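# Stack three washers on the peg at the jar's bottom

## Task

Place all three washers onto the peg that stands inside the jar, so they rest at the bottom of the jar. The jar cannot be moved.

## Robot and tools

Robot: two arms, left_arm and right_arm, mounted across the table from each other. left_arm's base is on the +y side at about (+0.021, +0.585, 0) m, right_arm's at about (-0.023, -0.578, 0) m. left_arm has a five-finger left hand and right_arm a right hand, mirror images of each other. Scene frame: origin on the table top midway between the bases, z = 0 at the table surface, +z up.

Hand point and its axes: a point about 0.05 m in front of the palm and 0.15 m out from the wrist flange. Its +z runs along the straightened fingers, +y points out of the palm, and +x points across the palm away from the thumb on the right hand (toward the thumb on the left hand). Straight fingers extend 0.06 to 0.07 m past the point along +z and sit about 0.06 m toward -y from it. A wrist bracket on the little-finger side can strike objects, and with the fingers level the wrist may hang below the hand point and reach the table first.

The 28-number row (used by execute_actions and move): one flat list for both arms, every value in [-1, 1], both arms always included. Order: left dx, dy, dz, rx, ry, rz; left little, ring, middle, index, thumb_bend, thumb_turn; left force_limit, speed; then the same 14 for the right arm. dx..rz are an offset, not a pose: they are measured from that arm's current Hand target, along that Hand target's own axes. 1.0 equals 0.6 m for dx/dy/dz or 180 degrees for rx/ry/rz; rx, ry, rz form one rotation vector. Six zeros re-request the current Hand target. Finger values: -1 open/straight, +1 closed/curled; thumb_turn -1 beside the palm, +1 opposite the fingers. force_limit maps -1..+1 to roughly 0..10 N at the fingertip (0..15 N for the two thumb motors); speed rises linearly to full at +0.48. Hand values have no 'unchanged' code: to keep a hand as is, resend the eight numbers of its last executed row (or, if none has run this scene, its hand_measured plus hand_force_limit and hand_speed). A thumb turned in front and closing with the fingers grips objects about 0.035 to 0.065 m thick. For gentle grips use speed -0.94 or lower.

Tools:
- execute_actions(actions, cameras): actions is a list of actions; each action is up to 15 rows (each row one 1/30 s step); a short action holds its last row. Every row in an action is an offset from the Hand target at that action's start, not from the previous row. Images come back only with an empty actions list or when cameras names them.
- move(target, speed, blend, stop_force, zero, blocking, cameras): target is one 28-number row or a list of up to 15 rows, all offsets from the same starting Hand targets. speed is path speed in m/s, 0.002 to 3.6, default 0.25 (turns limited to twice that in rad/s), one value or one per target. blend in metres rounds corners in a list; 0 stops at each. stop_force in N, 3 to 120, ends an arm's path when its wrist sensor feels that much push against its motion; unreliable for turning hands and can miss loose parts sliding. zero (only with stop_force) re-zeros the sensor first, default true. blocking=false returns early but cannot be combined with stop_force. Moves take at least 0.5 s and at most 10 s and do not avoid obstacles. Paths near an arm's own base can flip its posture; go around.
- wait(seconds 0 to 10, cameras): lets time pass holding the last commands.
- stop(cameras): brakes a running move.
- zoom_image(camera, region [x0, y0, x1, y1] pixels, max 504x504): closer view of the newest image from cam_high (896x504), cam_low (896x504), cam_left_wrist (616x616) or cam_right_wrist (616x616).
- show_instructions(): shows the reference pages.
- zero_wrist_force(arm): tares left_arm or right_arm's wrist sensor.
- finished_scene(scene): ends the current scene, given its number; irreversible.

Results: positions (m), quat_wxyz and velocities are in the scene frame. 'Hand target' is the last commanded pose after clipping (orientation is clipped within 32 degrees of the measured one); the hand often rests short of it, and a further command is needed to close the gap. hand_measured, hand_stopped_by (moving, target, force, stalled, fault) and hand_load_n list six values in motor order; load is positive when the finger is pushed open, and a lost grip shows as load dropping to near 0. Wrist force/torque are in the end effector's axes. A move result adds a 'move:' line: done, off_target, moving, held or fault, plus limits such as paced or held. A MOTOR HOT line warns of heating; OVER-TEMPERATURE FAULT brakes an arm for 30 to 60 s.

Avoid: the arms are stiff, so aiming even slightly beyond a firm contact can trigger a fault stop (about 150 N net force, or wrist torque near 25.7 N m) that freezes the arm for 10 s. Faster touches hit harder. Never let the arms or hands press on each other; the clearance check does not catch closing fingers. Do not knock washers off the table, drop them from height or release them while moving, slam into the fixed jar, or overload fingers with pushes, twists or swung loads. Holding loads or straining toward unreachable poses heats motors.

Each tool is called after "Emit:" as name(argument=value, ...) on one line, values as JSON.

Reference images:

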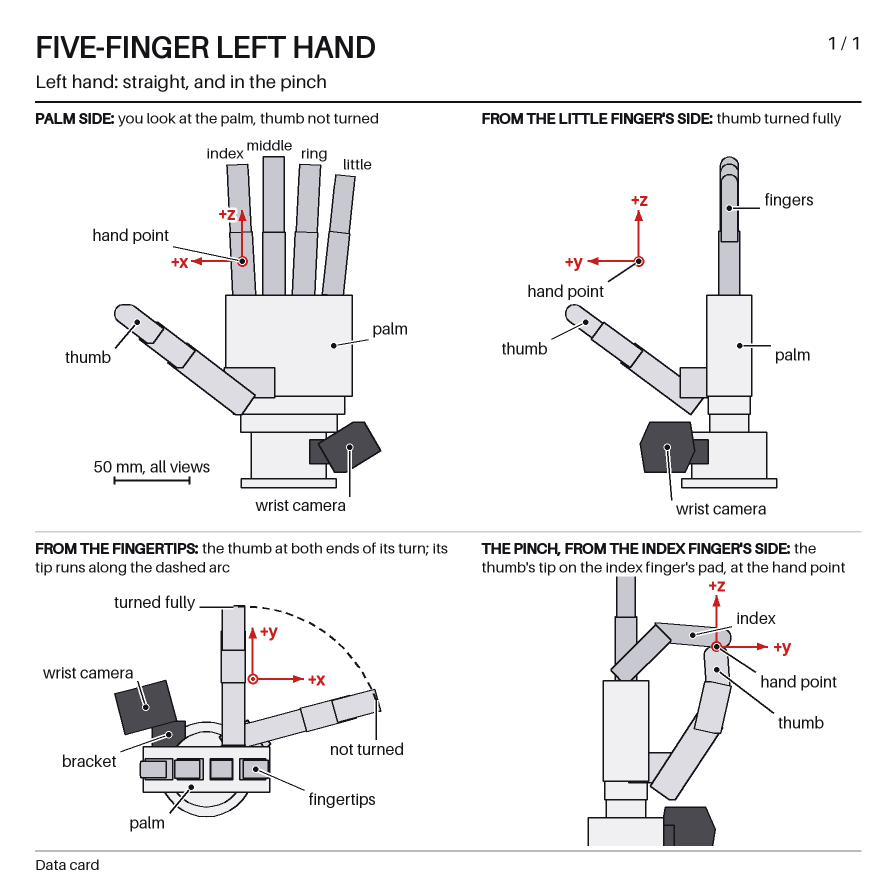

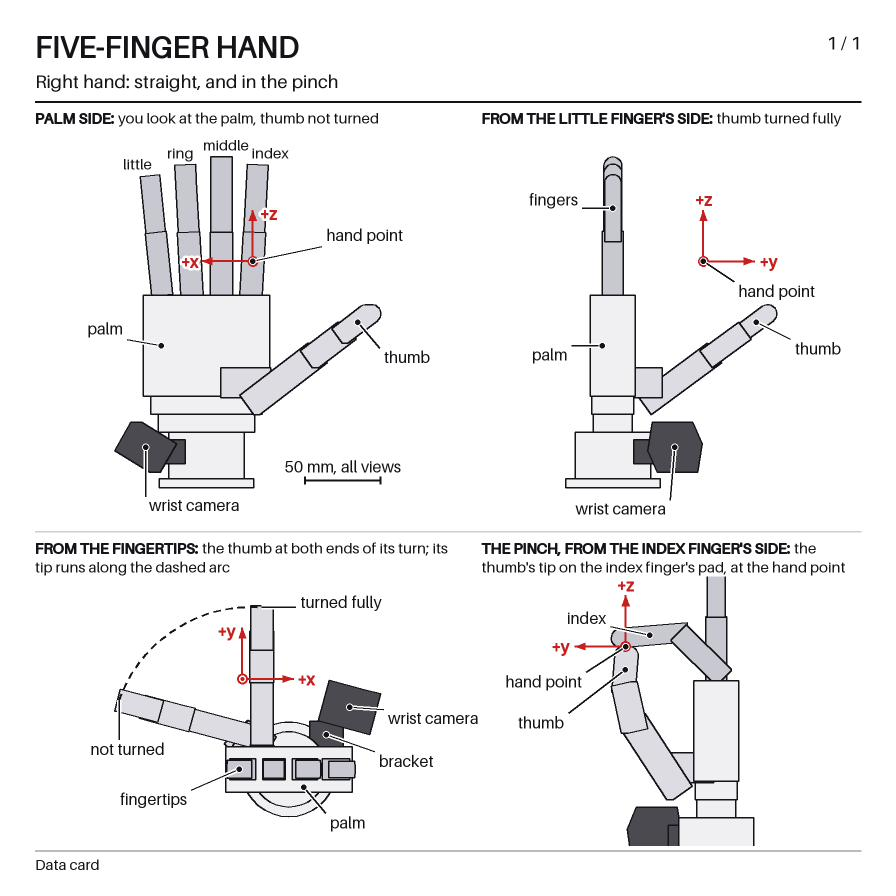

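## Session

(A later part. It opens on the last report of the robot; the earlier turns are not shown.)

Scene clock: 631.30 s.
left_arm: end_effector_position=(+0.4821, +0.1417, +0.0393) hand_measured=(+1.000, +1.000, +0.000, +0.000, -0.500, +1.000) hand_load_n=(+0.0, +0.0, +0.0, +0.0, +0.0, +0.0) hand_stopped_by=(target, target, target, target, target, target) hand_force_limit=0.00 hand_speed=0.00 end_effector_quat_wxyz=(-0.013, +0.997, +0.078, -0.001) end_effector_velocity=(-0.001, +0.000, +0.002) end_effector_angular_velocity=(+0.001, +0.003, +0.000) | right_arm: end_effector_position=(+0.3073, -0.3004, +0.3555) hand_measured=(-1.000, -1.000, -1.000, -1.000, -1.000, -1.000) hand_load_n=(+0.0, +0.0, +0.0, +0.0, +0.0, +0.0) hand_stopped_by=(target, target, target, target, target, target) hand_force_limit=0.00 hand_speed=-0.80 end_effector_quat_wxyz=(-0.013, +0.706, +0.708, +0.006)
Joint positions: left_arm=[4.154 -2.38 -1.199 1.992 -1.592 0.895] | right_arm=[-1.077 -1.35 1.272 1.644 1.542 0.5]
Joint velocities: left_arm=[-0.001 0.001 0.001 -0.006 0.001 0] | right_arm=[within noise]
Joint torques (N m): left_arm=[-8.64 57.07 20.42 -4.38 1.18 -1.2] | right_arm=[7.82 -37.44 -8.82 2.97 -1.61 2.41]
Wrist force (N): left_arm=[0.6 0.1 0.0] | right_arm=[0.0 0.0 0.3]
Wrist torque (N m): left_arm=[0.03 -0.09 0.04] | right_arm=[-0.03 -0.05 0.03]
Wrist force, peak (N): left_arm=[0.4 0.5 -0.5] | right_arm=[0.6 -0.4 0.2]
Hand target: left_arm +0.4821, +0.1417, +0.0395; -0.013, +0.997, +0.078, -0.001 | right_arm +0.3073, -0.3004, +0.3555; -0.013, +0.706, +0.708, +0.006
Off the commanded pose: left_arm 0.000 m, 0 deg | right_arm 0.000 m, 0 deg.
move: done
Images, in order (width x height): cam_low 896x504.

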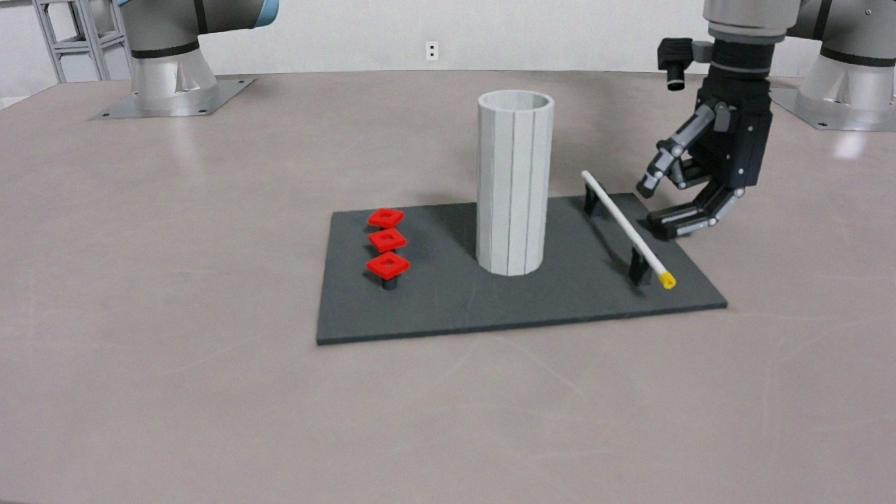

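Emit:
move(target=[0,0.0965,-0.0025,0,0,0,1,1,0.0,0.0,-0.5,1,0,0,0,0,0,0,0,0,-1,-1,-1,-1,-1,-1,0,-0.8], speed=0.06, stop_force=4, cameras=["cam_low", "cam_left_wrist"])

Emit:
zoom_image(camera="cam_low", region=[540, 130, 740, 310])

Emit:
zoom_image(camera="cam_left_wrist", region=[180, 130, 420, 390])

Scene clock: 660.47 s.
left_arm: end_effector_position=(+0.4911, +0.0845, +0.0394) hand_measured=(+1.000, +1.000, +0.000, +0.000, -0.500, +1.000) hand_load_n=(+0.0, +0.0, +0.0, +0.0, +0.0, +0.0) hand_stopped_by=(target, target, target, target, target, target) hand_force_limit=0.00 hand_speed=0.00 end_effector_quat_wxyz=(-0.013, +0.997, +0.078, -0.001) | right_arm: end_effector_position=(+0.3073, -0.3004, +0.3555) hand_measured=(-1.000, -1.000, -1.000, -1.000, -1.000, -1.000) hand_load_n=(+0.0, +0.0, +0.0, +0.0, +0.0, +0.0) hand_stopped_by=(target, target, target, target, target, target) hand_force_limit=0.00 hand_speed=-0.80 end_effector_quat_wxyz=(-0.013, +0.706, +0.708, +0.006)
Joint positions: left_arm=[4.079 -2.498 -0.976 1.885 -1.59 0.82] | right_arm=[-1.077 -1.35 1.272 1.644 1.542 0.5]
Joint torques (N m): left_arm=[10.2 60.69 4.32 -0.33 -1.19 1.25] | right_arm=[6.79 -37.27 -8.14 2.91 -1.46 2.4]
Wrist force (N): left_arm=[0.5 0.0 0.4] | right_arm=[0.4 -0.2 0.3]
Wrist torque (N m): left_arm=[-0.01 -0.07 0.02] | right_arm=[-0.05 -0.11 0.05]
Wrist force, peak (N): left_arm=[0.6 0.9 0.2] | right_arm=[0.5 -0.3 0.7]
Hand target: left_arm +0.4911, +0.0845, +0.0394; -0.013, +0.997, +0.078, -0.001 | right_arm +0.3073, -0.3004, +0.3555; -0.013, +0.706, +0.708, +0.006
Off the commanded pose: left_arm 0.000 m, 0 deg | right_arm 0.000 m, 0 deg.
move: done
camera_calibration:
cam_left_wrist: T_world_to_cam=[[0.081533, 0.995351, 0.0512806, -0.130185], [0.83579, -0.0963113, 0.540536, -0.426714], [0.542961, -0.00121166, -0.839757, -0.118836], [0, 0, 0, 1]] pos_world=[0.431781, 0.0883383, 0.137536]
Images, in order (width x height): cam_low 896x504, cam_left_wrist 616x616.

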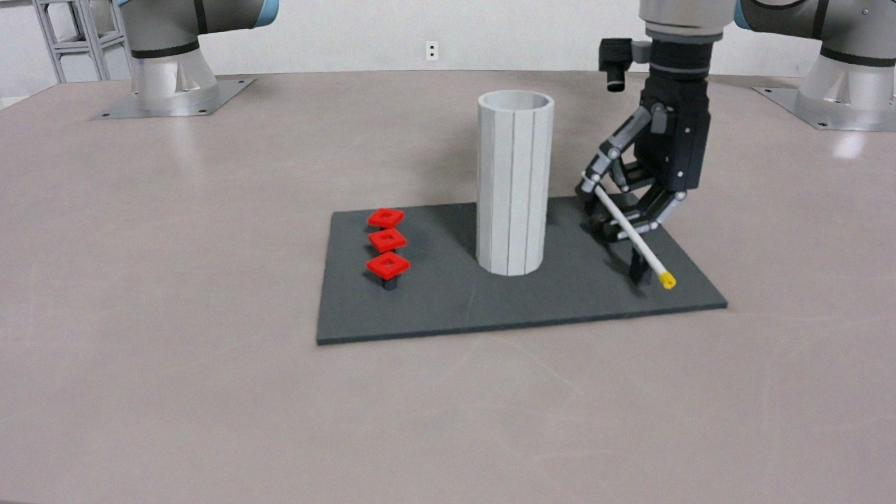

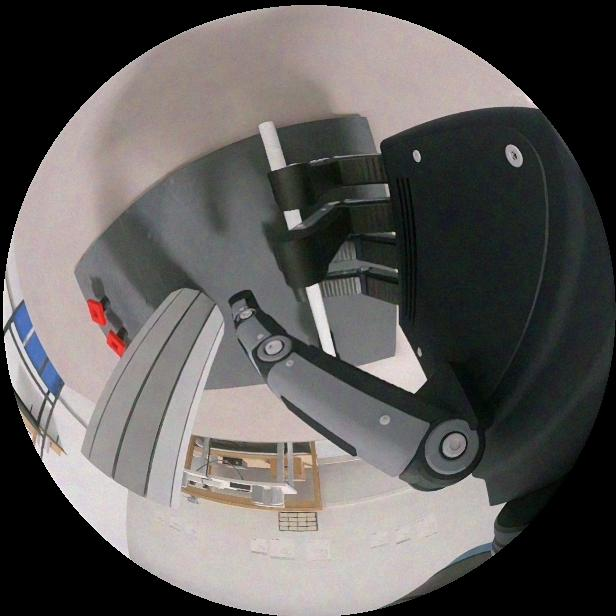

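Scaled by 2.520.

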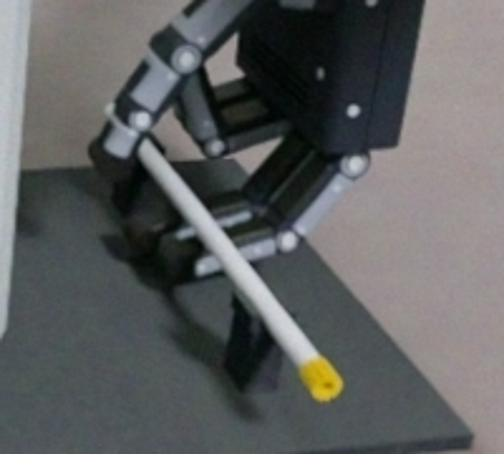

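Scaled by 1.938 from the camera's 616x616 image, which has a finer 880x880 frame.

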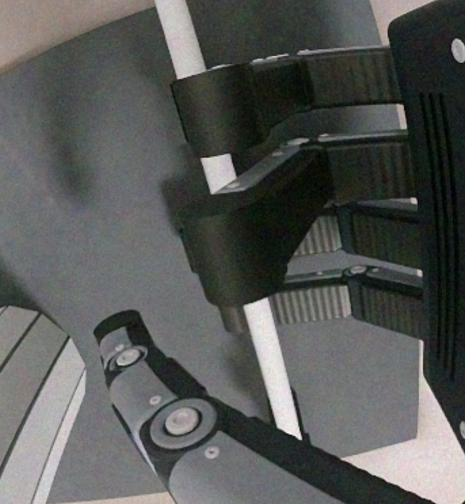

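Emit:
move(target=[0,0,0,0,0,0,1,1,0.0,0.0,0.05,1,-0.7,-0.7,0,0,0,0,0,0,-1,-1,-1,-1,-1,-1,0,-0.8], speed=0.1)

Emit:
move(target=[0,0,0,0,0,0,1,1,0.6,0.6,0.05,1,-0.4,-0.9,0,0,0,0,0,0,-1,-1,-1,-1,-1,-1,0,-0.8], speed=0.1, cameras=["cam_low", "cam_left_wrist"])

Emit:
zoom_image(camera="cam_low", region=[540, 130, 740, 310])

Emit:
zoom_image(camera="cam_left_wrist", region=[180, 130, 420, 390])

Scene clock: 682.30 s.
left_arm: end_effector_position=(+0.4911, +0.0845, +0.0394) hand_measured=(+1.000, +1.000, +0.000, +0.000, +0.050, +1.000) hand_load_n=(+0.5, +0.5, +0.0, +0.0, +0.0, +0.0) hand_stopped_by=(target, target, target, target, target, target) hand_force_limit=-0.70 hand_speed=-0.70 end_effector_quat_wxyz=(-0.013, +0.997, +0.078, -0.001) | right_arm: end_effector_position=(+0.3073, -0.3004, +0.3555) hand_measured=(-1.000, -1.000, -1.000, -1.000, -1.000, -1.000) hand_load_n=(+0.0, +0.0, +0.0, +0.0, +0.0, +0.0) hand_stopped_by=(target, target, target, target, target, target) hand_force_limit=0.00 hand_speed=-0.80 end_effector_quat_wxyz=(-0.013, +0.706, +0.708, +0.006)
Joint positions: left_arm=[4.079 -2.498 -0.976 1.885 -1.59 0.82] | right_arm=[-1.077 -1.35 1.272 1.644 1.542 0.5]
Joint torques (N m): left_arm=[10.09 60.82 3.96 -0.44 -1.09 1.2] | right_arm=[6.9 -36.86 -7.84 2.99 -1.4 2.13]
Wrist force (N): left_arm=[0.3 -0.1 0.4] | right_arm=[0.1 -0.3 0.2]
Wrist torque (N m): left_arm=[-0.03 -0.04 0.01] | right_arm=[-0.07 -0.06 0.03]
Wrist force, peak (N): left_arm=[0.9 0.1 -0.2] | right_arm=[0.4 -0.3 0.5]
Hand target: left_arm +0.4911, +0.0845, +0.0394; -0.013, +0.997, +0.078, -0.001 | right_arm +0.3073, -0.3004, +0.3555; -0.013, +0.706, +0.708, +0.006
Off the commanded pose: left_arm 0.000 m, 0 deg | right_arm 0.000 m, 0 deg.
move: done

Scene clock: 682.93 s.
left_arm: end_effector_position=(+0.4911, +0.0845, +0.0394) hand_measured=(+1.000, +1.000, +0.100, +0.100, +0.050, +1.000) hand_load_n=(+0.0, +0.0, +4.5, +3.5, +1.0, -0.5) hand_stopped_by=(target, target, force, force, target, target) hand_force_limit=-0.40 hand_speed=-0.90 end_effector_quat_wxyz=(-0.013, +0.997, +0.078, -0.001) | right_arm: end_effector_position=(+0.3073, -0.3004, +0.3555) hand_measured=(-1.000, -1.000, -1.000, -1.000, -1.000, -1.000) hand_load_n=(+0.0, +0.0, +0.0, +0.0, +0.0, +0.0) hand_stopped_by=(target, target, target, target, target, target) hand_force_limit=0.00 hand_speed=-0.80 end_effector_quat_wxyz=(-0.013, +0.706, +0.708, +0.006)
Joint positions: left_arm=[4.079 -2.498 -0.976 1.885 -1.59 0.82] | right_arm=[-1.077 -1.35 1.272 1.644 1.542 0.5]
Joint torques (N m): left_arm=[7.28 60.86 7.09 -0.45 -0.48 1.3] | right_arm=[7 -36.43 -8.09 2.72 -1.55 2.36]
Wrist force (N): left_arm=[-0.3 -3.8 0.0] | right_arm=[0.3 -0.2 0.0]
Wrist torque (N m): left_arm=[-0.12 -0.08 0.07] | right_arm=[-0.05 -0.09 0.04]
Wrist force, peak (N): left_arm=[0.3 -4.0 2.7] | right_arm=[0.2 -0.2 0.5]
Hand target: left_arm +0.4911, +0.0845, +0.0394; -0.013, +0.997, +0.078, -0.001 | right_arm +0.3073, -0.3004, +0.3555; -0.013, +0.706, +0.708, +0.006
Off the commanded pose: left_arm 0.000 m, 0 deg | right_arm 0.000 m, 0 deg.
move: done
camera_calibration:
cam_left_wrist: T_world_to_cam=[[0.0814784, 0.995351, 0.0513639, -0.130173], [0.835796, -0.0963107, 0.540528, -0.426715], [0.542961, -0.00111166, -0.839757, -0.118845], [0, 0, 0, 1]] pos_world=[0.431781, 0.0883382, 0.137536]
Images, in order (width x height): cam_low 896x504, cam_left_wrist 616x616.

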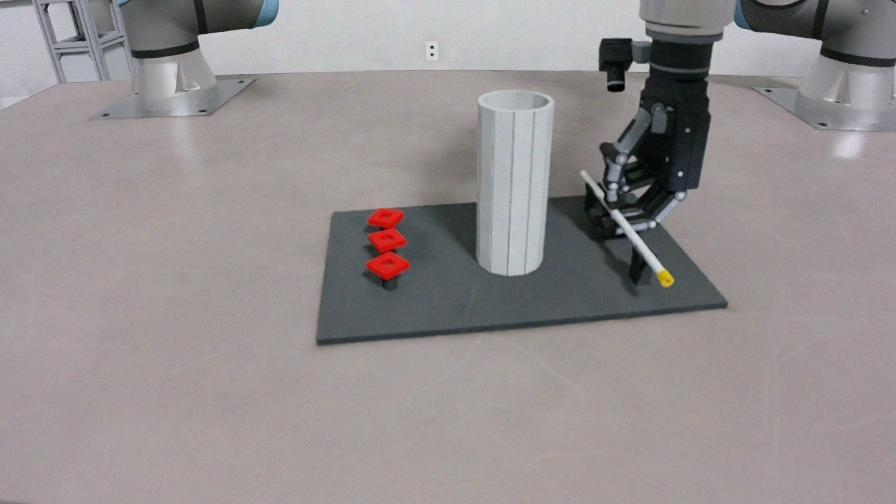

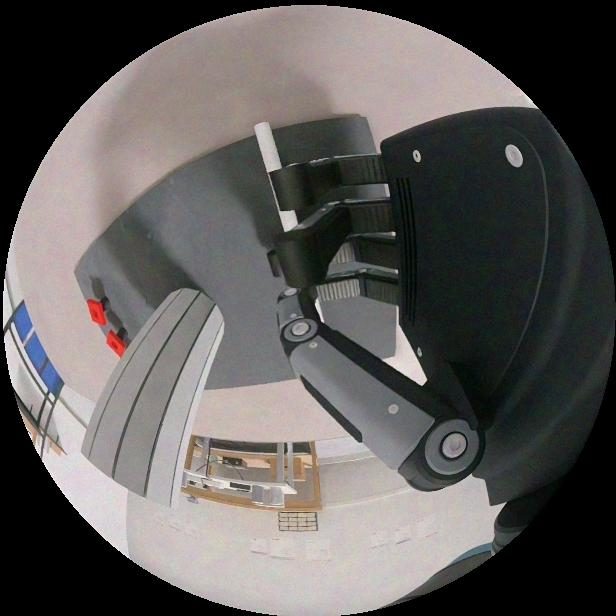

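Scaled by 2.520.

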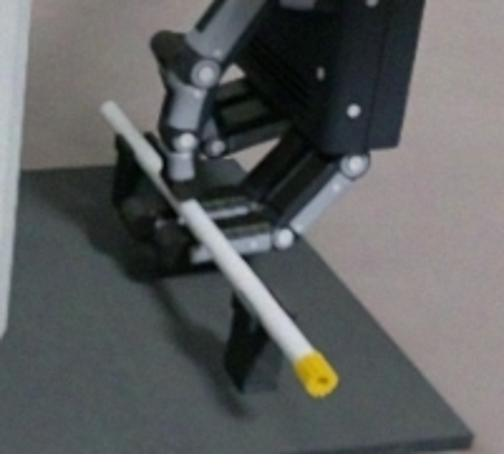

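Scaled by 1.938 from the camera's 616x616 image, which has a finer 880x880 frame.

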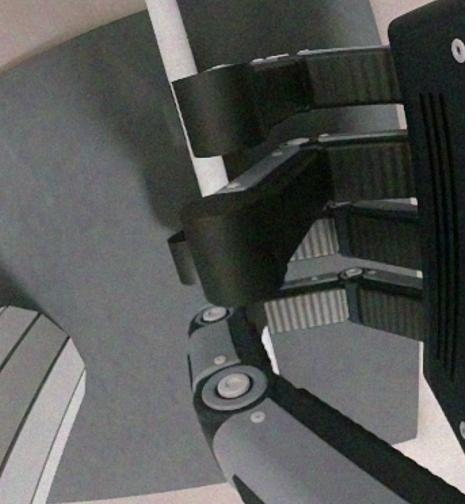

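Emit:
move(target=[0,-0.0013,-0.045,0,0,0,1,1,0.6,0.6,0.05,1,-0.4,-0.9,0,0,0,0,0,0,-1,-1,-1,-1,-1,-1,0,-0.8], speed=0.05, cameras=["cam_low", "cam_left_wrist"])

Emit:
zoom_image(camera="cam_low", region=[540, 100, 740, 310])

Emit:
zoom_image(camera="cam_left_wrist", region=[180, 100, 420, 390])

Scene clock: 709.27 s.
left_arm: end_effector_position=(+0.4911, +0.0844, +0.0667) hand_measured=(+1.000, +1.000, +0.100, +0.100, +0.050, +1.000) hand_load_n=(+0.0, +0.0, +4.5, +3.0, +2.5, +0.0) hand_stopped_by=(target, target, force, force, target, target) hand_force_limit=-0.40 hand_speed=-0.90 end_effector_quat_wxyz=(-0.013, +0.997, +0.078, -0.001) end_effector_velocity=(+0.001, +0.000, -0.002) end_effector_angular_velocity=(-0.001, -0.001, +0.001) | right_arm: end_effector_position=(+0.3073, -0.3004, +0.3555) hand_measured=(-1.000, -1.000, -1.000, -1.000, -1.000, -1.000) hand_load_n=(+0.0, +0.0, +0.0, +0.0, +0.0, +0.0) hand_stopped_by=(target, target, target, target, target, target) hand_force_limit=0.00 hand_speed=-0.80 end_effector_quat_wxyz=(-0.013, +0.706, +0.708, +0.006)
Joint positions: left_arm=[4.079 -2.475 -0.948 1.834 -1.59 0.82] | right_arm=[-1.077 -1.35 1.272 1.644 1.542 0.5]
Joint velocities: left_arm=[0.001 -0.001 -0.002 0.005 0 0] | right_arm=[within noise]
Joint torques (N m): left_arm=[2.25 43.3 6.45 -1.02 1.5 1.26] | right_arm=[6.35 -36.34 -8.8 2.72 -1.53 2.27]
Wrist force (N): left_arm=[0.3 0.0 0.6] | right_arm=[0.2 -0.1 0.2]
Wrist torque (N m): left_arm=[0.00 -0.03 0.00] | right_arm=[-0.03 -0.07 0.05]
Wrist force, peak (N): left_arm=[0.4 -3.7 3.2] | right_arm=[0.1 -0.1 0.6]
Hand target: left_arm +0.4911, +0.0845, +0.0664; -0.013, +0.997, +0.078, -0.001 | right_arm +0.3073, -0.3004, +0.3555; -0.013, +0.706, +0.708, +0.006
Off the commanded pose: left_arm 0.000 m, 0 deg | right_arm 0.000 m, 0 deg.
move: done
camera_calibration:
cam_left_wrist: T_world_to_cam=[[0.0816288, 0.99535, 0.051131, -0.131597], [0.83566, -0.0963102, 0.540737, -0.441393], [0.543148, -0.00141167, -0.839636, -0.0960775], [0, 0, 0, 1]] pos_world=[0.431781, 0.0883385, 0.164736]
Images, in order (width x height): cam_low 896x504, cam_left_wrist 616x616.

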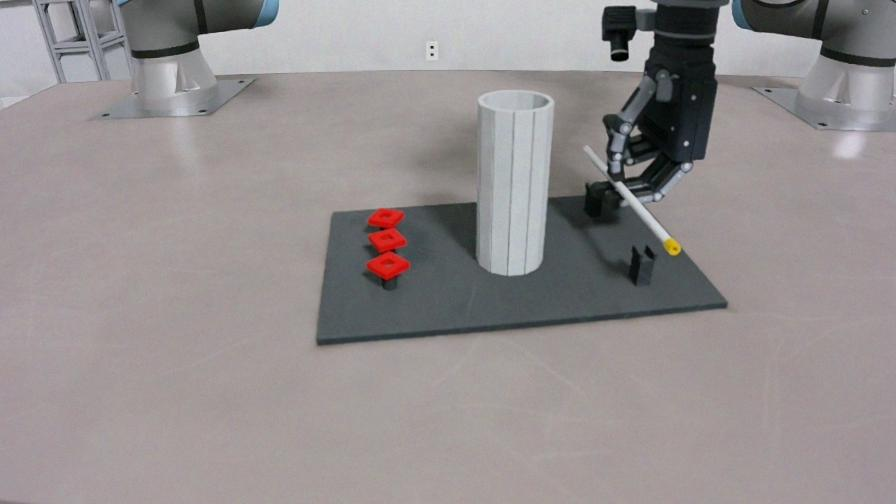

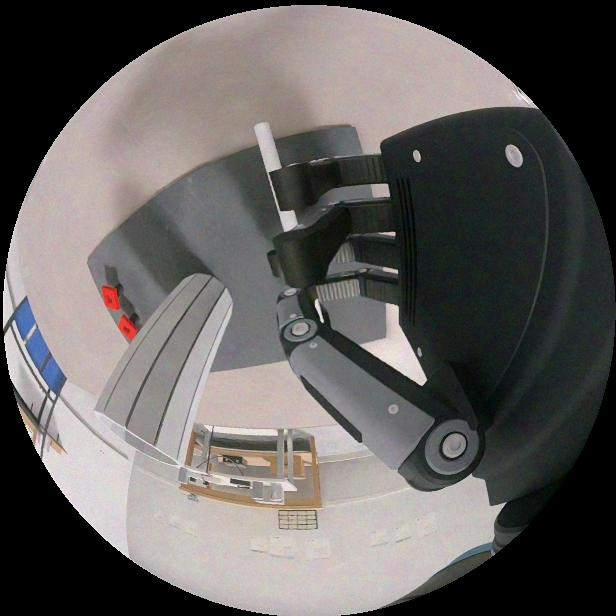

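Scaled by 2.400.

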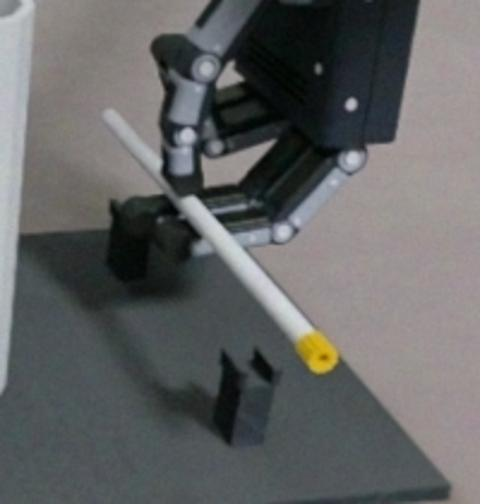

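Scaled by 1.738 from the camera's 616x616 image, which has a finer 880x880 frame.

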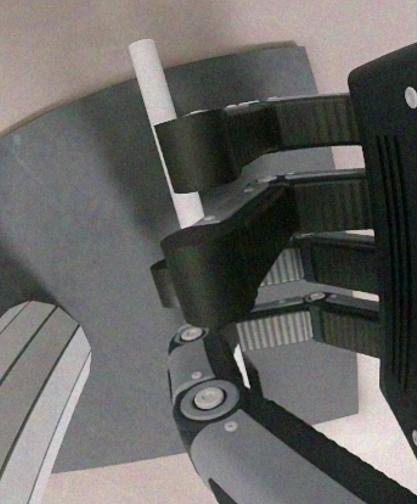

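Emit:
zoom_image(camera="cam_low", region=[650, 225, 700, 265])

Scaled by 10.080.

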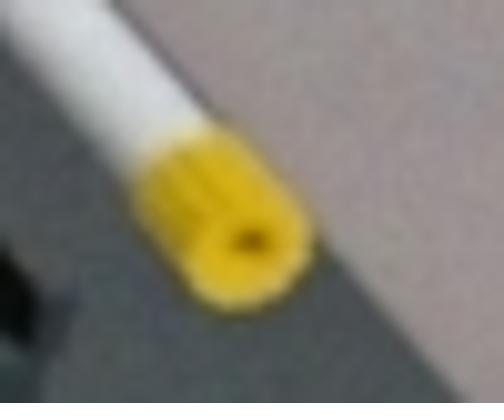

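Emit:
move(target=[[-0.0467,0,0,0,0,0,1,1,0.6,0.6,0.05,1,-0.4,-0.9,0,0,0,0,0,0,-1,-1,-1,-1,-1,-1,0,-0.8],[-0.0467,0.0012,0.0465,0,0,0,1,1,0.6,0.6,0.05,1,-0.4,-0.9,0,0,0,0,0,0,-1,-1,-1,-1,-1,-1,0,-0.8]], speed=0.06, stop_force=5, cameras=["cam_low", "cam_left_wrist"])

Emit:
zoom_image(camera="cam_low", region=[540, 100, 740, 310])

Scene clock: 762.80 s.
left_arm: end_effector_position=(+0.4633, +0.0801, +0.0564) hand_measured=(+1.000, +1.000, +0.100, +0.100, +0.048, +1.000) hand_load_n=(+0.0, +0.0, +1.5, +3.0, +3.5, +0.5) hand_stopped_by=(target, target, force, force, target, target) hand_force_limit=-0.40 hand_speed=-0.90 end_effector_quat_wxyz=(-0.013, +0.997, +0.078, -0.001) | right_arm: end_effector_position=(+0.3073, -0.3004, +0.3555) hand_measured=(-1.000, -1.000, -1.000, -1.000, -1.000, -1.000) hand_load_n=(+0.0, +0.0, +0.0, +0.0, +0.0, +0.0) hand_stopped_by=(target, target, target, target, target, target) hand_force_limit=0.00 hand_speed=-0.80 end_effector_quat_wxyz=(-0.013, +0.706, +0.708, +0.006)
Joint positions: left_arm=[4.047 -2.441 -1.039 1.891 -1.59 0.788] | right_arm=[-1.077 -1.35 1.272 1.644 1.542 0.5]
Joint torques (N m): left_arm=[-10.41 43.33 26.06 -0.28 -0.84 -1.32] | right_arm=[6.8 -36.63 -8.31 2.71 -1.48 2.07]
Wrist force (N): left_arm=[1.1 -0.4 -4.3] | right_arm=[0.0 0.0 0.1]
Wrist torque (N m): left_arm=[-0.01 -0.15 0.02] | right_arm=[-0.01 -0.05 0.04]
Wrist force, peak (N): left_arm=[0.8 -6.9 -35.1] | right_arm=[0.5 -0.3 0.6]
Hand target: left_arm +0.4633, +0.0801, +0.0564; -0.013, +0.997, +0.078, -0.001 (not the last commanded pose) | right_arm +0.3073, -0.3004, +0.3555; -0.013, +0.706, +0.708, +0.006
Off the commanded pose: left_arm 0.018 m, 0 deg | right_arm 0.000 m, 0 deg.
move: contact (left_arm); path passed 1 of 2 targets
camera_calibration:
cam_left_wrist: T_world_to_cam=[[0.0815791, 0.995351, 0.0512015, -0.124517], [0.83574, -0.0963069, 0.540614, -0.413074], [0.543031, -0.00131169, -0.839711, -0.0894983], [0, 0, 0, 1]] pos_world=[0.403981, 0.0840384, 0.154536]
Images, in order (width x height): cam_low 896x504, cam_left_wrist 616x616.

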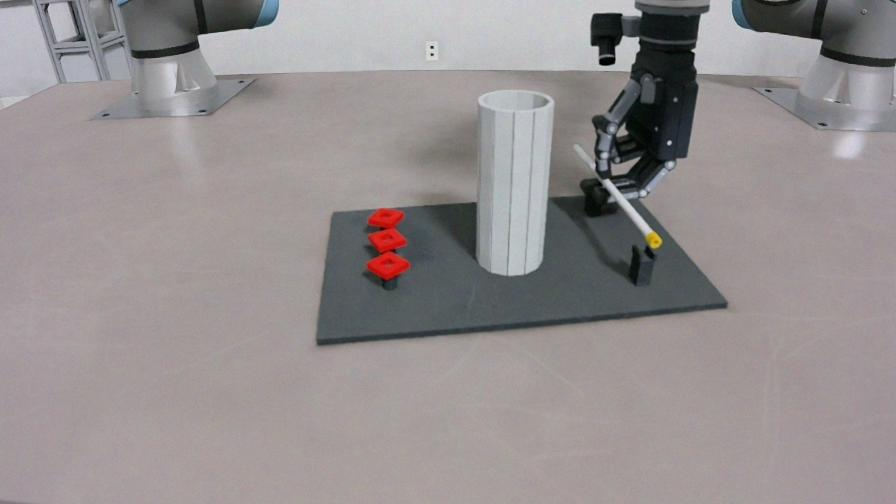

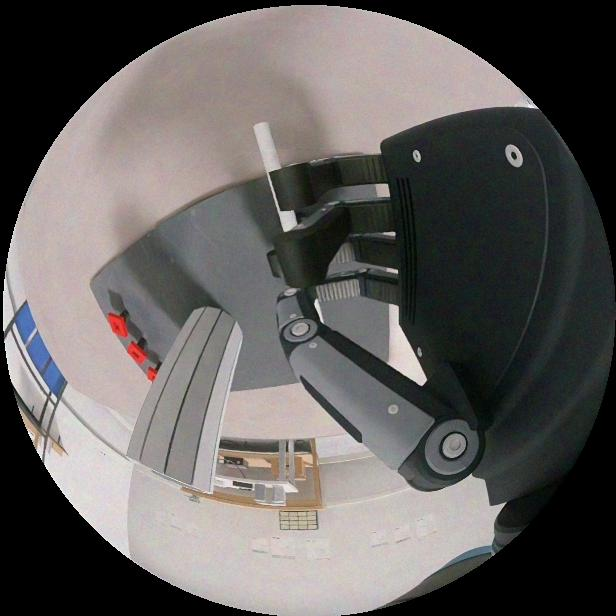

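Scaled by 2.400.

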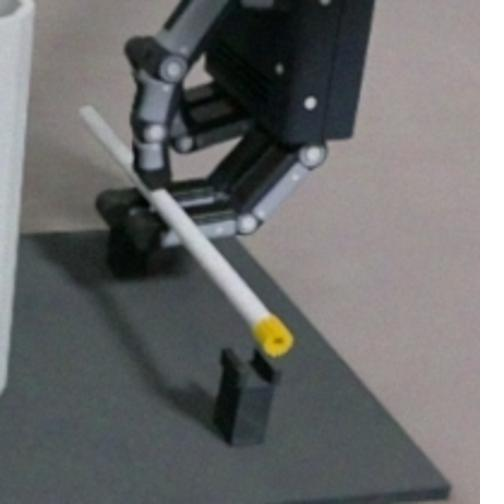

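Emit:
move(target=[[0,0,-0.012,0,0,0,1,1,0.6,0.6,0.05,1,-0.4,-0.9,0,0,0,0,0,0,-1,-1,-1,-1,-1,-1,0,-0.8],[0.0167,0,-0.012,0,0,0,1,1,0.6,0.6,0.05,1,-0.4,-0.9,0,0,0,0,0,0,-1,-1,-1,-1,-1,-1,0,-0.8],[0.0167,0.0008,0.0295,0,0,0,1,1,0.6,0.6,0.05,1,-0.4,-0.9,0,0,0,0,0,0,-1,-1,-1,-1,-1,-1,0,-0.8]], speed=[0.04, 0.04, 0.025], stop_force=6, cameras=["cam_low", "cam_left_wrist"])

Emit:
zoom_image(camera="cam_low", region=[540, 100, 740, 310])

Scene clock: 802.37 s.
left_arm: end_effector_position=(+0.4732, +0.0816, +0.0387) hand_measured=(+1.000, +1.000, +0.100, +0.100, +0.050, +1.000) hand_load_n=(+0.0, +0.0, +4.5, +3.5, +1.5, +0.0) hand_stopped_by=(target, target, force, force, target, target) hand_force_limit=-0.40 hand_speed=-0.90 end_effector_quat_wxyz=(-0.013, +0.997, +0.078, -0.001) | right_arm: end_effector_position=(+0.3073, -0.3004, +0.3555) hand_measured=(-1.000, -1.000, -1.000, -1.000, -1.000, -1.000) hand_load_n=(+0.0, +0.0, +0.0, +0.0, +0.0, +0.0) hand_stopped_by=(target, target, target, target, target, target) hand_force_limit=0.00 hand_speed=-0.80 end_effector_quat_wxyz=(-0.013, +0.706, +0.708, +0.006)
Joint positions: left_arm=[4.058 -2.472 -1.029 1.911 -1.59 0.8] | right_arm=[-1.077 -1.35 1.272 1.644 1.542 0.5]
Joint torques (N m): left_arm=[8.43 60.89 26.25 -4.24 0.1 1] | right_arm=[6.78 -36.56 -9.28 2.69 -1.55 1.78]
Wrist force (N): left_arm=[0.8 -2.3 1.6] | right_arm=[0.0 -0.3 0.0]
Wrist torque (N m): left_arm=[-0.06 -0.07 0.03] | right_arm=[-0.04 -0.05 0.02]
Wrist force, peak (N): left_arm=[1.6 -0.3 -5.4] | right_arm=[0.3 -0.5 0.4]
Hand target: left_arm +0.4732, +0.0816, +0.0387; -0.013, +0.997, +0.078, -0.001 | right_arm +0.3073, -0.3004, +0.3555; -0.013, +0.706, +0.708, +0.006
Off the commanded pose: left_arm 0.000 m, 0 deg | right_arm 0.000 m, 0 deg.
move: done
camera_calibration:
cam_left_wrist: T_world_to_cam=[[0.0815309, 0.99535, 0.0512889, -0.125903], [0.835745, -0.0963139, 0.540605, -0.411635], [0.543032, -0.00121165, -0.839711, -0.109744], [0, 0, 0, 1]] pos_world=[0.413881, 0.0855383, 0.136836]
Images, in order (width x height): cam_low 896x504, cam_left_wrist 616x616.

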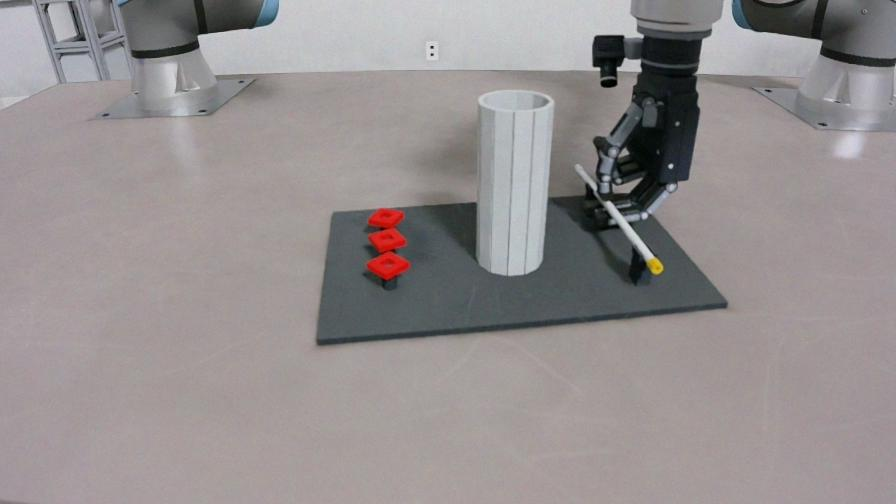

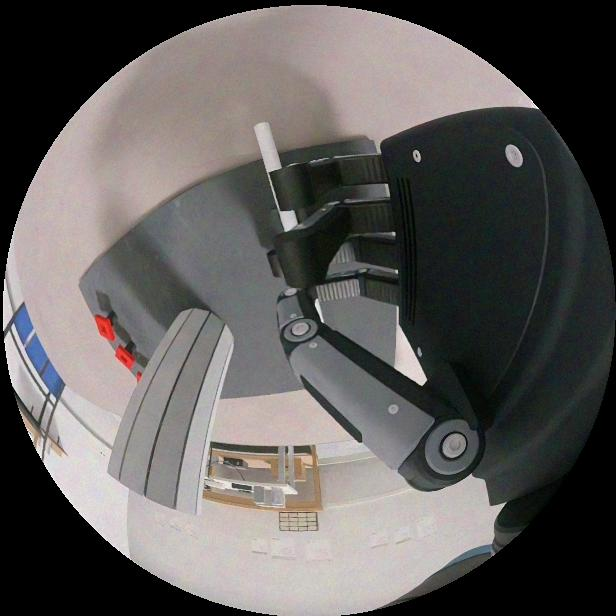

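Scaled by 2.400.

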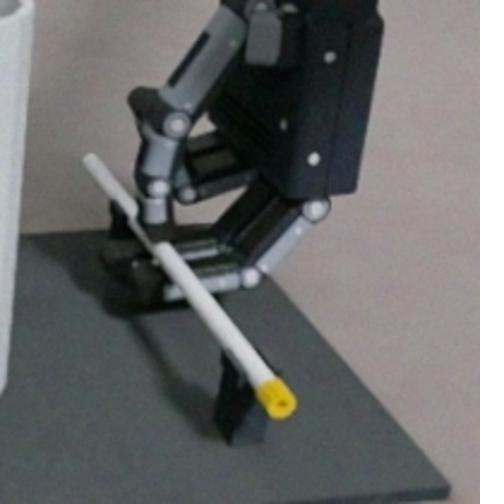

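Emit:
move(target=[0,0,0,0,0,0,1,1,0.0,0.0,-0.5,1,-0.4,-0.6,0,0,0,0,0,0,-1,-1,-1,-1,-1,-1,0,-0.8], speed=0.1)

Emit:
move(target=[[0,-0.1,-0.003,0,0,0,1,1,0.0,0.0,-0.5,1,-0.4,-0.6,0,0,0,0,0,0,-1,-1,-1,-1,-1,-1,0,-0.8],[0,-0.1085,-0.325,0,0,0,-1,-1,-1,-1,-0.5,1,-0.4,0,0,0,0,0,0,0,-1,-1,-1,-1,-1,-1,0,-0.8],[0.061,0.0425,-0.328,0,0,-0.394,-1,-1,-1,-1,-0.5,1,-0.4,0,0,0,0,0,0,0,-1,-1,-1,-1,-1,-1,0,-0.8]], speed=[0.1,0.2,0.25], cameras=["all"])

Emit:
zoom_image(camera="cam_low", region=[540, 130, 740, 310])

Scene clock: 862.20 s.
left_arm: end_effector_position=(+0.4732, +0.0816, +0.0387) hand_measured=(+1.000, +1.000, +0.000, +0.000, -0.500, +1.000) hand_load_n=(+0.0, +0.0, +0.5, +0.0, +0.0, +0.0) hand_stopped_by=(target, target, target, target, target, target) hand_force_limit=-0.40 hand_speed=-0.60 end_effector_quat_wxyz=(-0.013, +0.997, +0.078, -0.001) | right_arm: end_effector_position=(+0.3073, -0.3004, +0.3555) hand_measured=(-1.000, -1.000, -1.000, -1.000, -1.000, -1.000) hand_load_n=(+0.0, +0.0, +0.0, +0.0, +0.0, +0.0) hand_stopped_by=(target, target, target, target, target, target) hand_force_limit=0.00 hand_speed=-0.80 end_effector_quat_wxyz=(-0.013, +0.706, +0.708, +0.006)
Joint positions: left_arm=[4.058 -2.472 -1.029 1.911 -1.59 0.8] | right_arm=[-1.077 -1.35 1.272 1.644 1.542 0.5]
Joint torques (N m): left_arm=[8.95 55.03 25.29 -3.37 1.34 1.06] | right_arm=[6.85 -36.65 -8.09 2.58 -1.54 1.74]
Wrist force (N): left_arm=[0.4 -0.2 0.1] | right_arm=[0.1 -0.5 0.3]
Wrist torque (N m): left_arm=[-0.02 -0.05 0.00] | right_arm=[-0.09 -0.07 0.02]
Wrist force, peak (N): left_arm=[0.9 -3.0 1.7] | right_arm=[0.2 -0.4 0.5]
Hand target: left_arm +0.4732, +0.0816, +0.0387; -0.013, +0.997, +0.078, -0.001 | right_arm +0.3073, -0.3004, +0.3555; -0.013, +0.706, +0.708, +0.006
Off the commanded pose: left_arm 0.000 m, 0 deg | right_arm 0.000 m, 0 deg.
move: done

Scene clock: 868.47 s.
left_arm: end_effector_position=(+0.5130, +0.0581, +0.2341) hand_measured=(-1.000, -1.000, -1.000, -1.000, -0.500, +1.000) hand_load_n=(+0.0, +0.0, +0.0, +0.5, +0.0, +0.0) hand_stopped_by=(target, target, target, target, target, target) hand_force_limit=-0.40 hand_speed=0.00 end_effector_quat_wxyz=(+0.058, +0.778, +0.625, +0.011) | right_arm: end_effector_position=(+0.3073, -0.3004, +0.3555) hand_measured=(-1.000, -1.000, -1.000, -1.000, -1.000, -1.000) hand_load_n=(+0.0, -0.5, +0.0, +0.0, -0.5, +0.0) hand_stopped_by=(target, target, target, target, target, target) hand_force_limit=0.00 hand_speed=-0.80 end_effector_quat_wxyz=(-0.013, +0.706, +0.708, +0.006)
Joint positions: left_arm=[3.961 -2.713 -0.035 1.295 -1.571 -0.496] | right_arm=[-1.077 -1.35 1.272 1.644 1.542 0.5]
Joint torques (N m): left_arm=[9.87 60.69 26.43 -3.46 -0.47 -0.7] | right_arm=[7.35 -36.79 -8.36 2.2 -1.38 1.67]
Wrist force (N): left_arm=[0.4 0.4 0.2] | right_arm=[0.4 0.1 0.0]
Wrist torque (N m): left_arm=[0.04 -0.04 -0.08] | right_arm=[0.01 -0.11 0.06]
Wrist force, peak (N): left_arm=[0.5 0.1 2.2] | right_arm=[-0.1 -0.4 0.7]
Hand target: left_arm +0.5141, +0.0570, +0.2348; -0.011, +0.767, +0.642, +0.007 | right_arm +0.3073, -0.3004, +0.3555; -0.013, +0.706, +0.708, +0.006
Off the commanded pose: left_arm 0.002 m, 8 deg | right_arm 0.000 m, 0 deg.
elbow stopped short (left arm): the move would have taken joint 3 (elbow) straighter than the controller allows.
move: off_target (left_arm)
camera_calibration:
cam_left_wrist: T_world_to_cam=[[-0.895799, 0.435579, -0.0884072, 0.450917], [0.331713, 0.787591, 0.519294, -0.340631], [0.295822, 0.435857, -0.85001, 0.136519], [0, 0, 0, 1]] pos_world=[0.476537, 0.012365, 0.332795]
cam_right_wrist: T_world_to_cam=[[0.953744, 0.296699, -0.04839, -0.183639], [0.279489, -0.815859, 0.506221, -0.513866], [0.110716, -0.49633, -0.861045, 0.235748], [0, 0, 0, 1]] pos_world=[0.292663, -0.247748, 0.454233]

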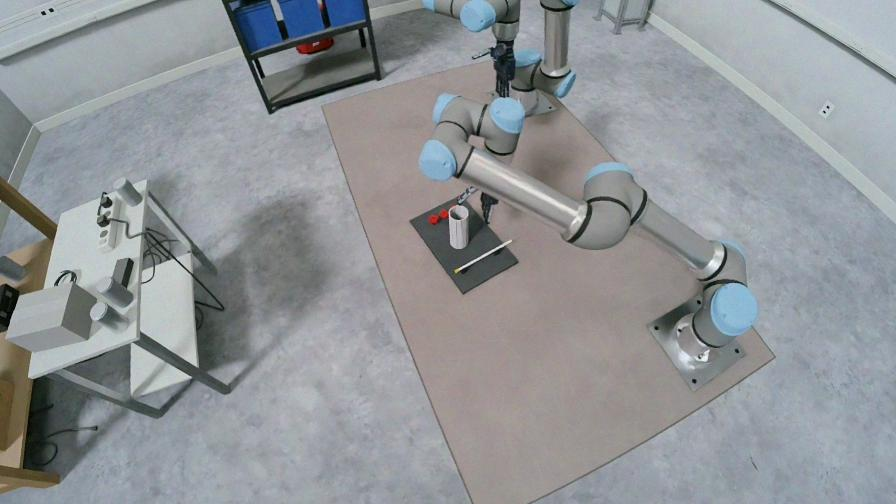

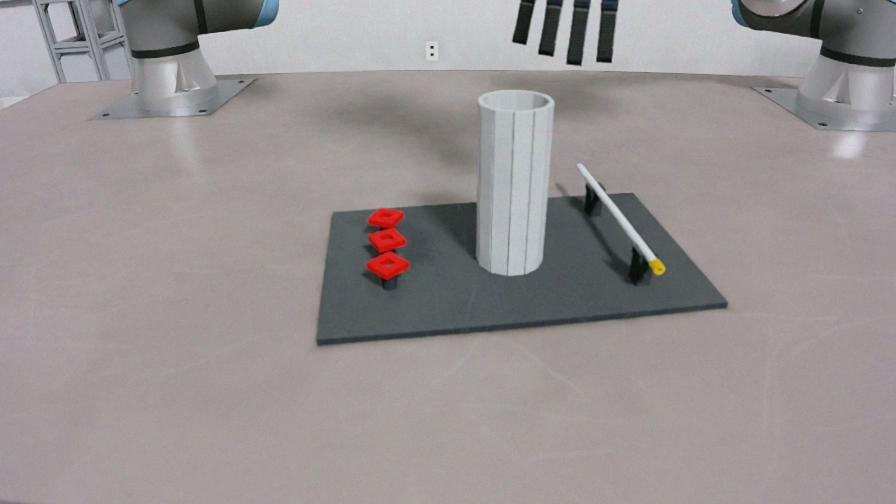

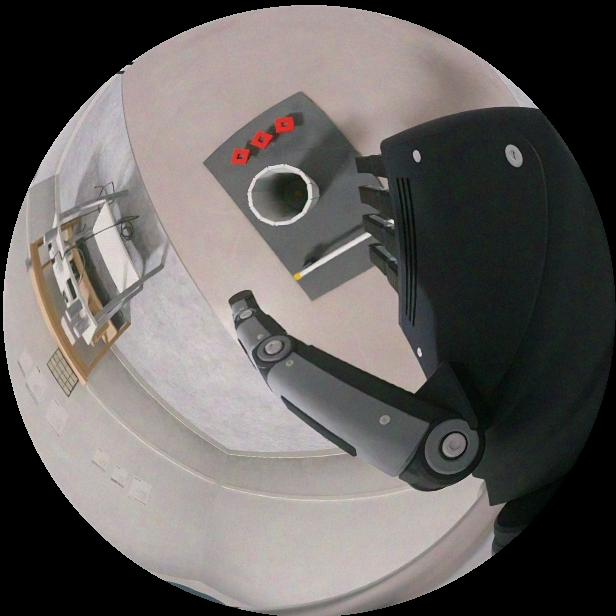

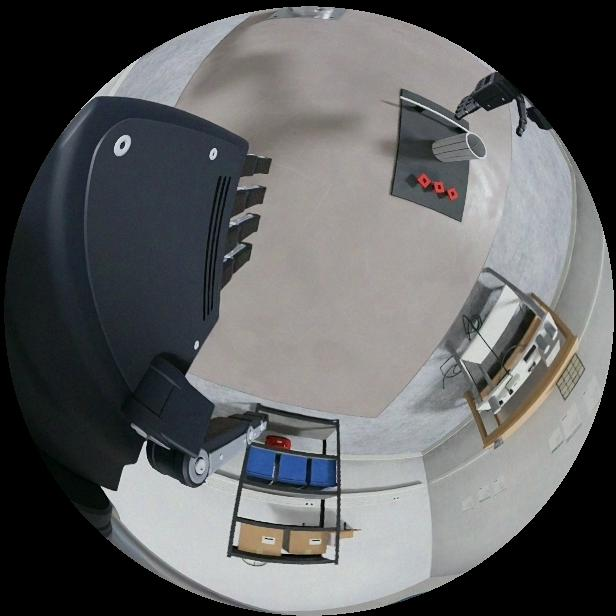

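Scaled by 2.520.

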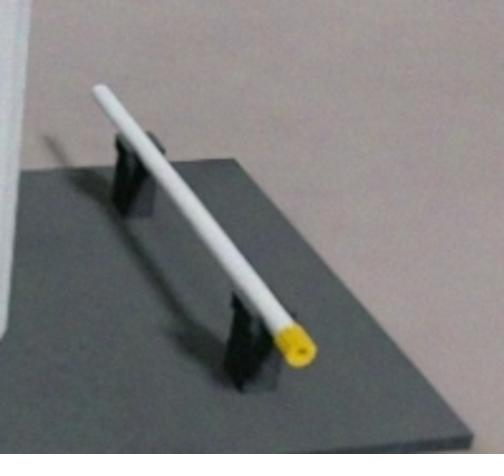

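Emit:
zoom_image(camera="cam_left_wrist", region=[240, 155, 325, 235])

Emit:
zoom_image(camera="cam_left_wrist", region=[225, 105, 305, 170])

Emit:
zoom_image(camera="cam_left_wrist", region=[190, 90, 390, 300])

Scaled by 5.929 from the camera's 616x616 image, which has a finer 880x880 frame.

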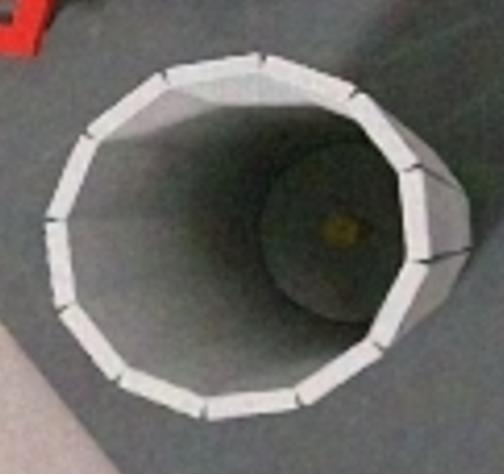

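Scaled by 6.300 from the camera's 616x616 image, which has a finer 880x880 frame.

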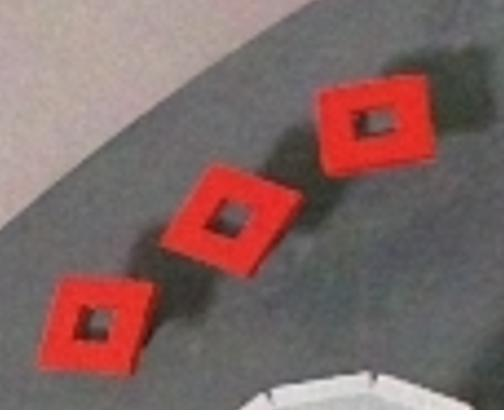

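Scaled by 2.400 from the camera's 616x616 image, which has a finer 880x880 frame.

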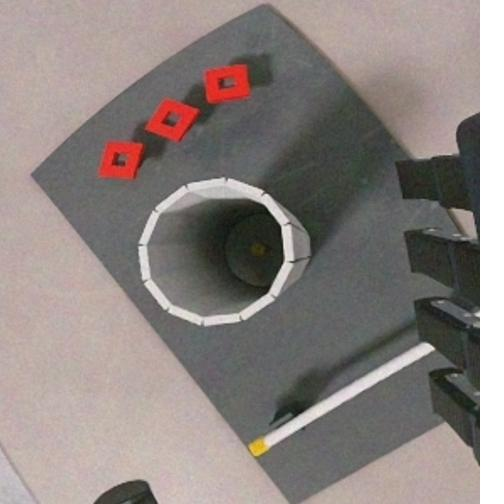

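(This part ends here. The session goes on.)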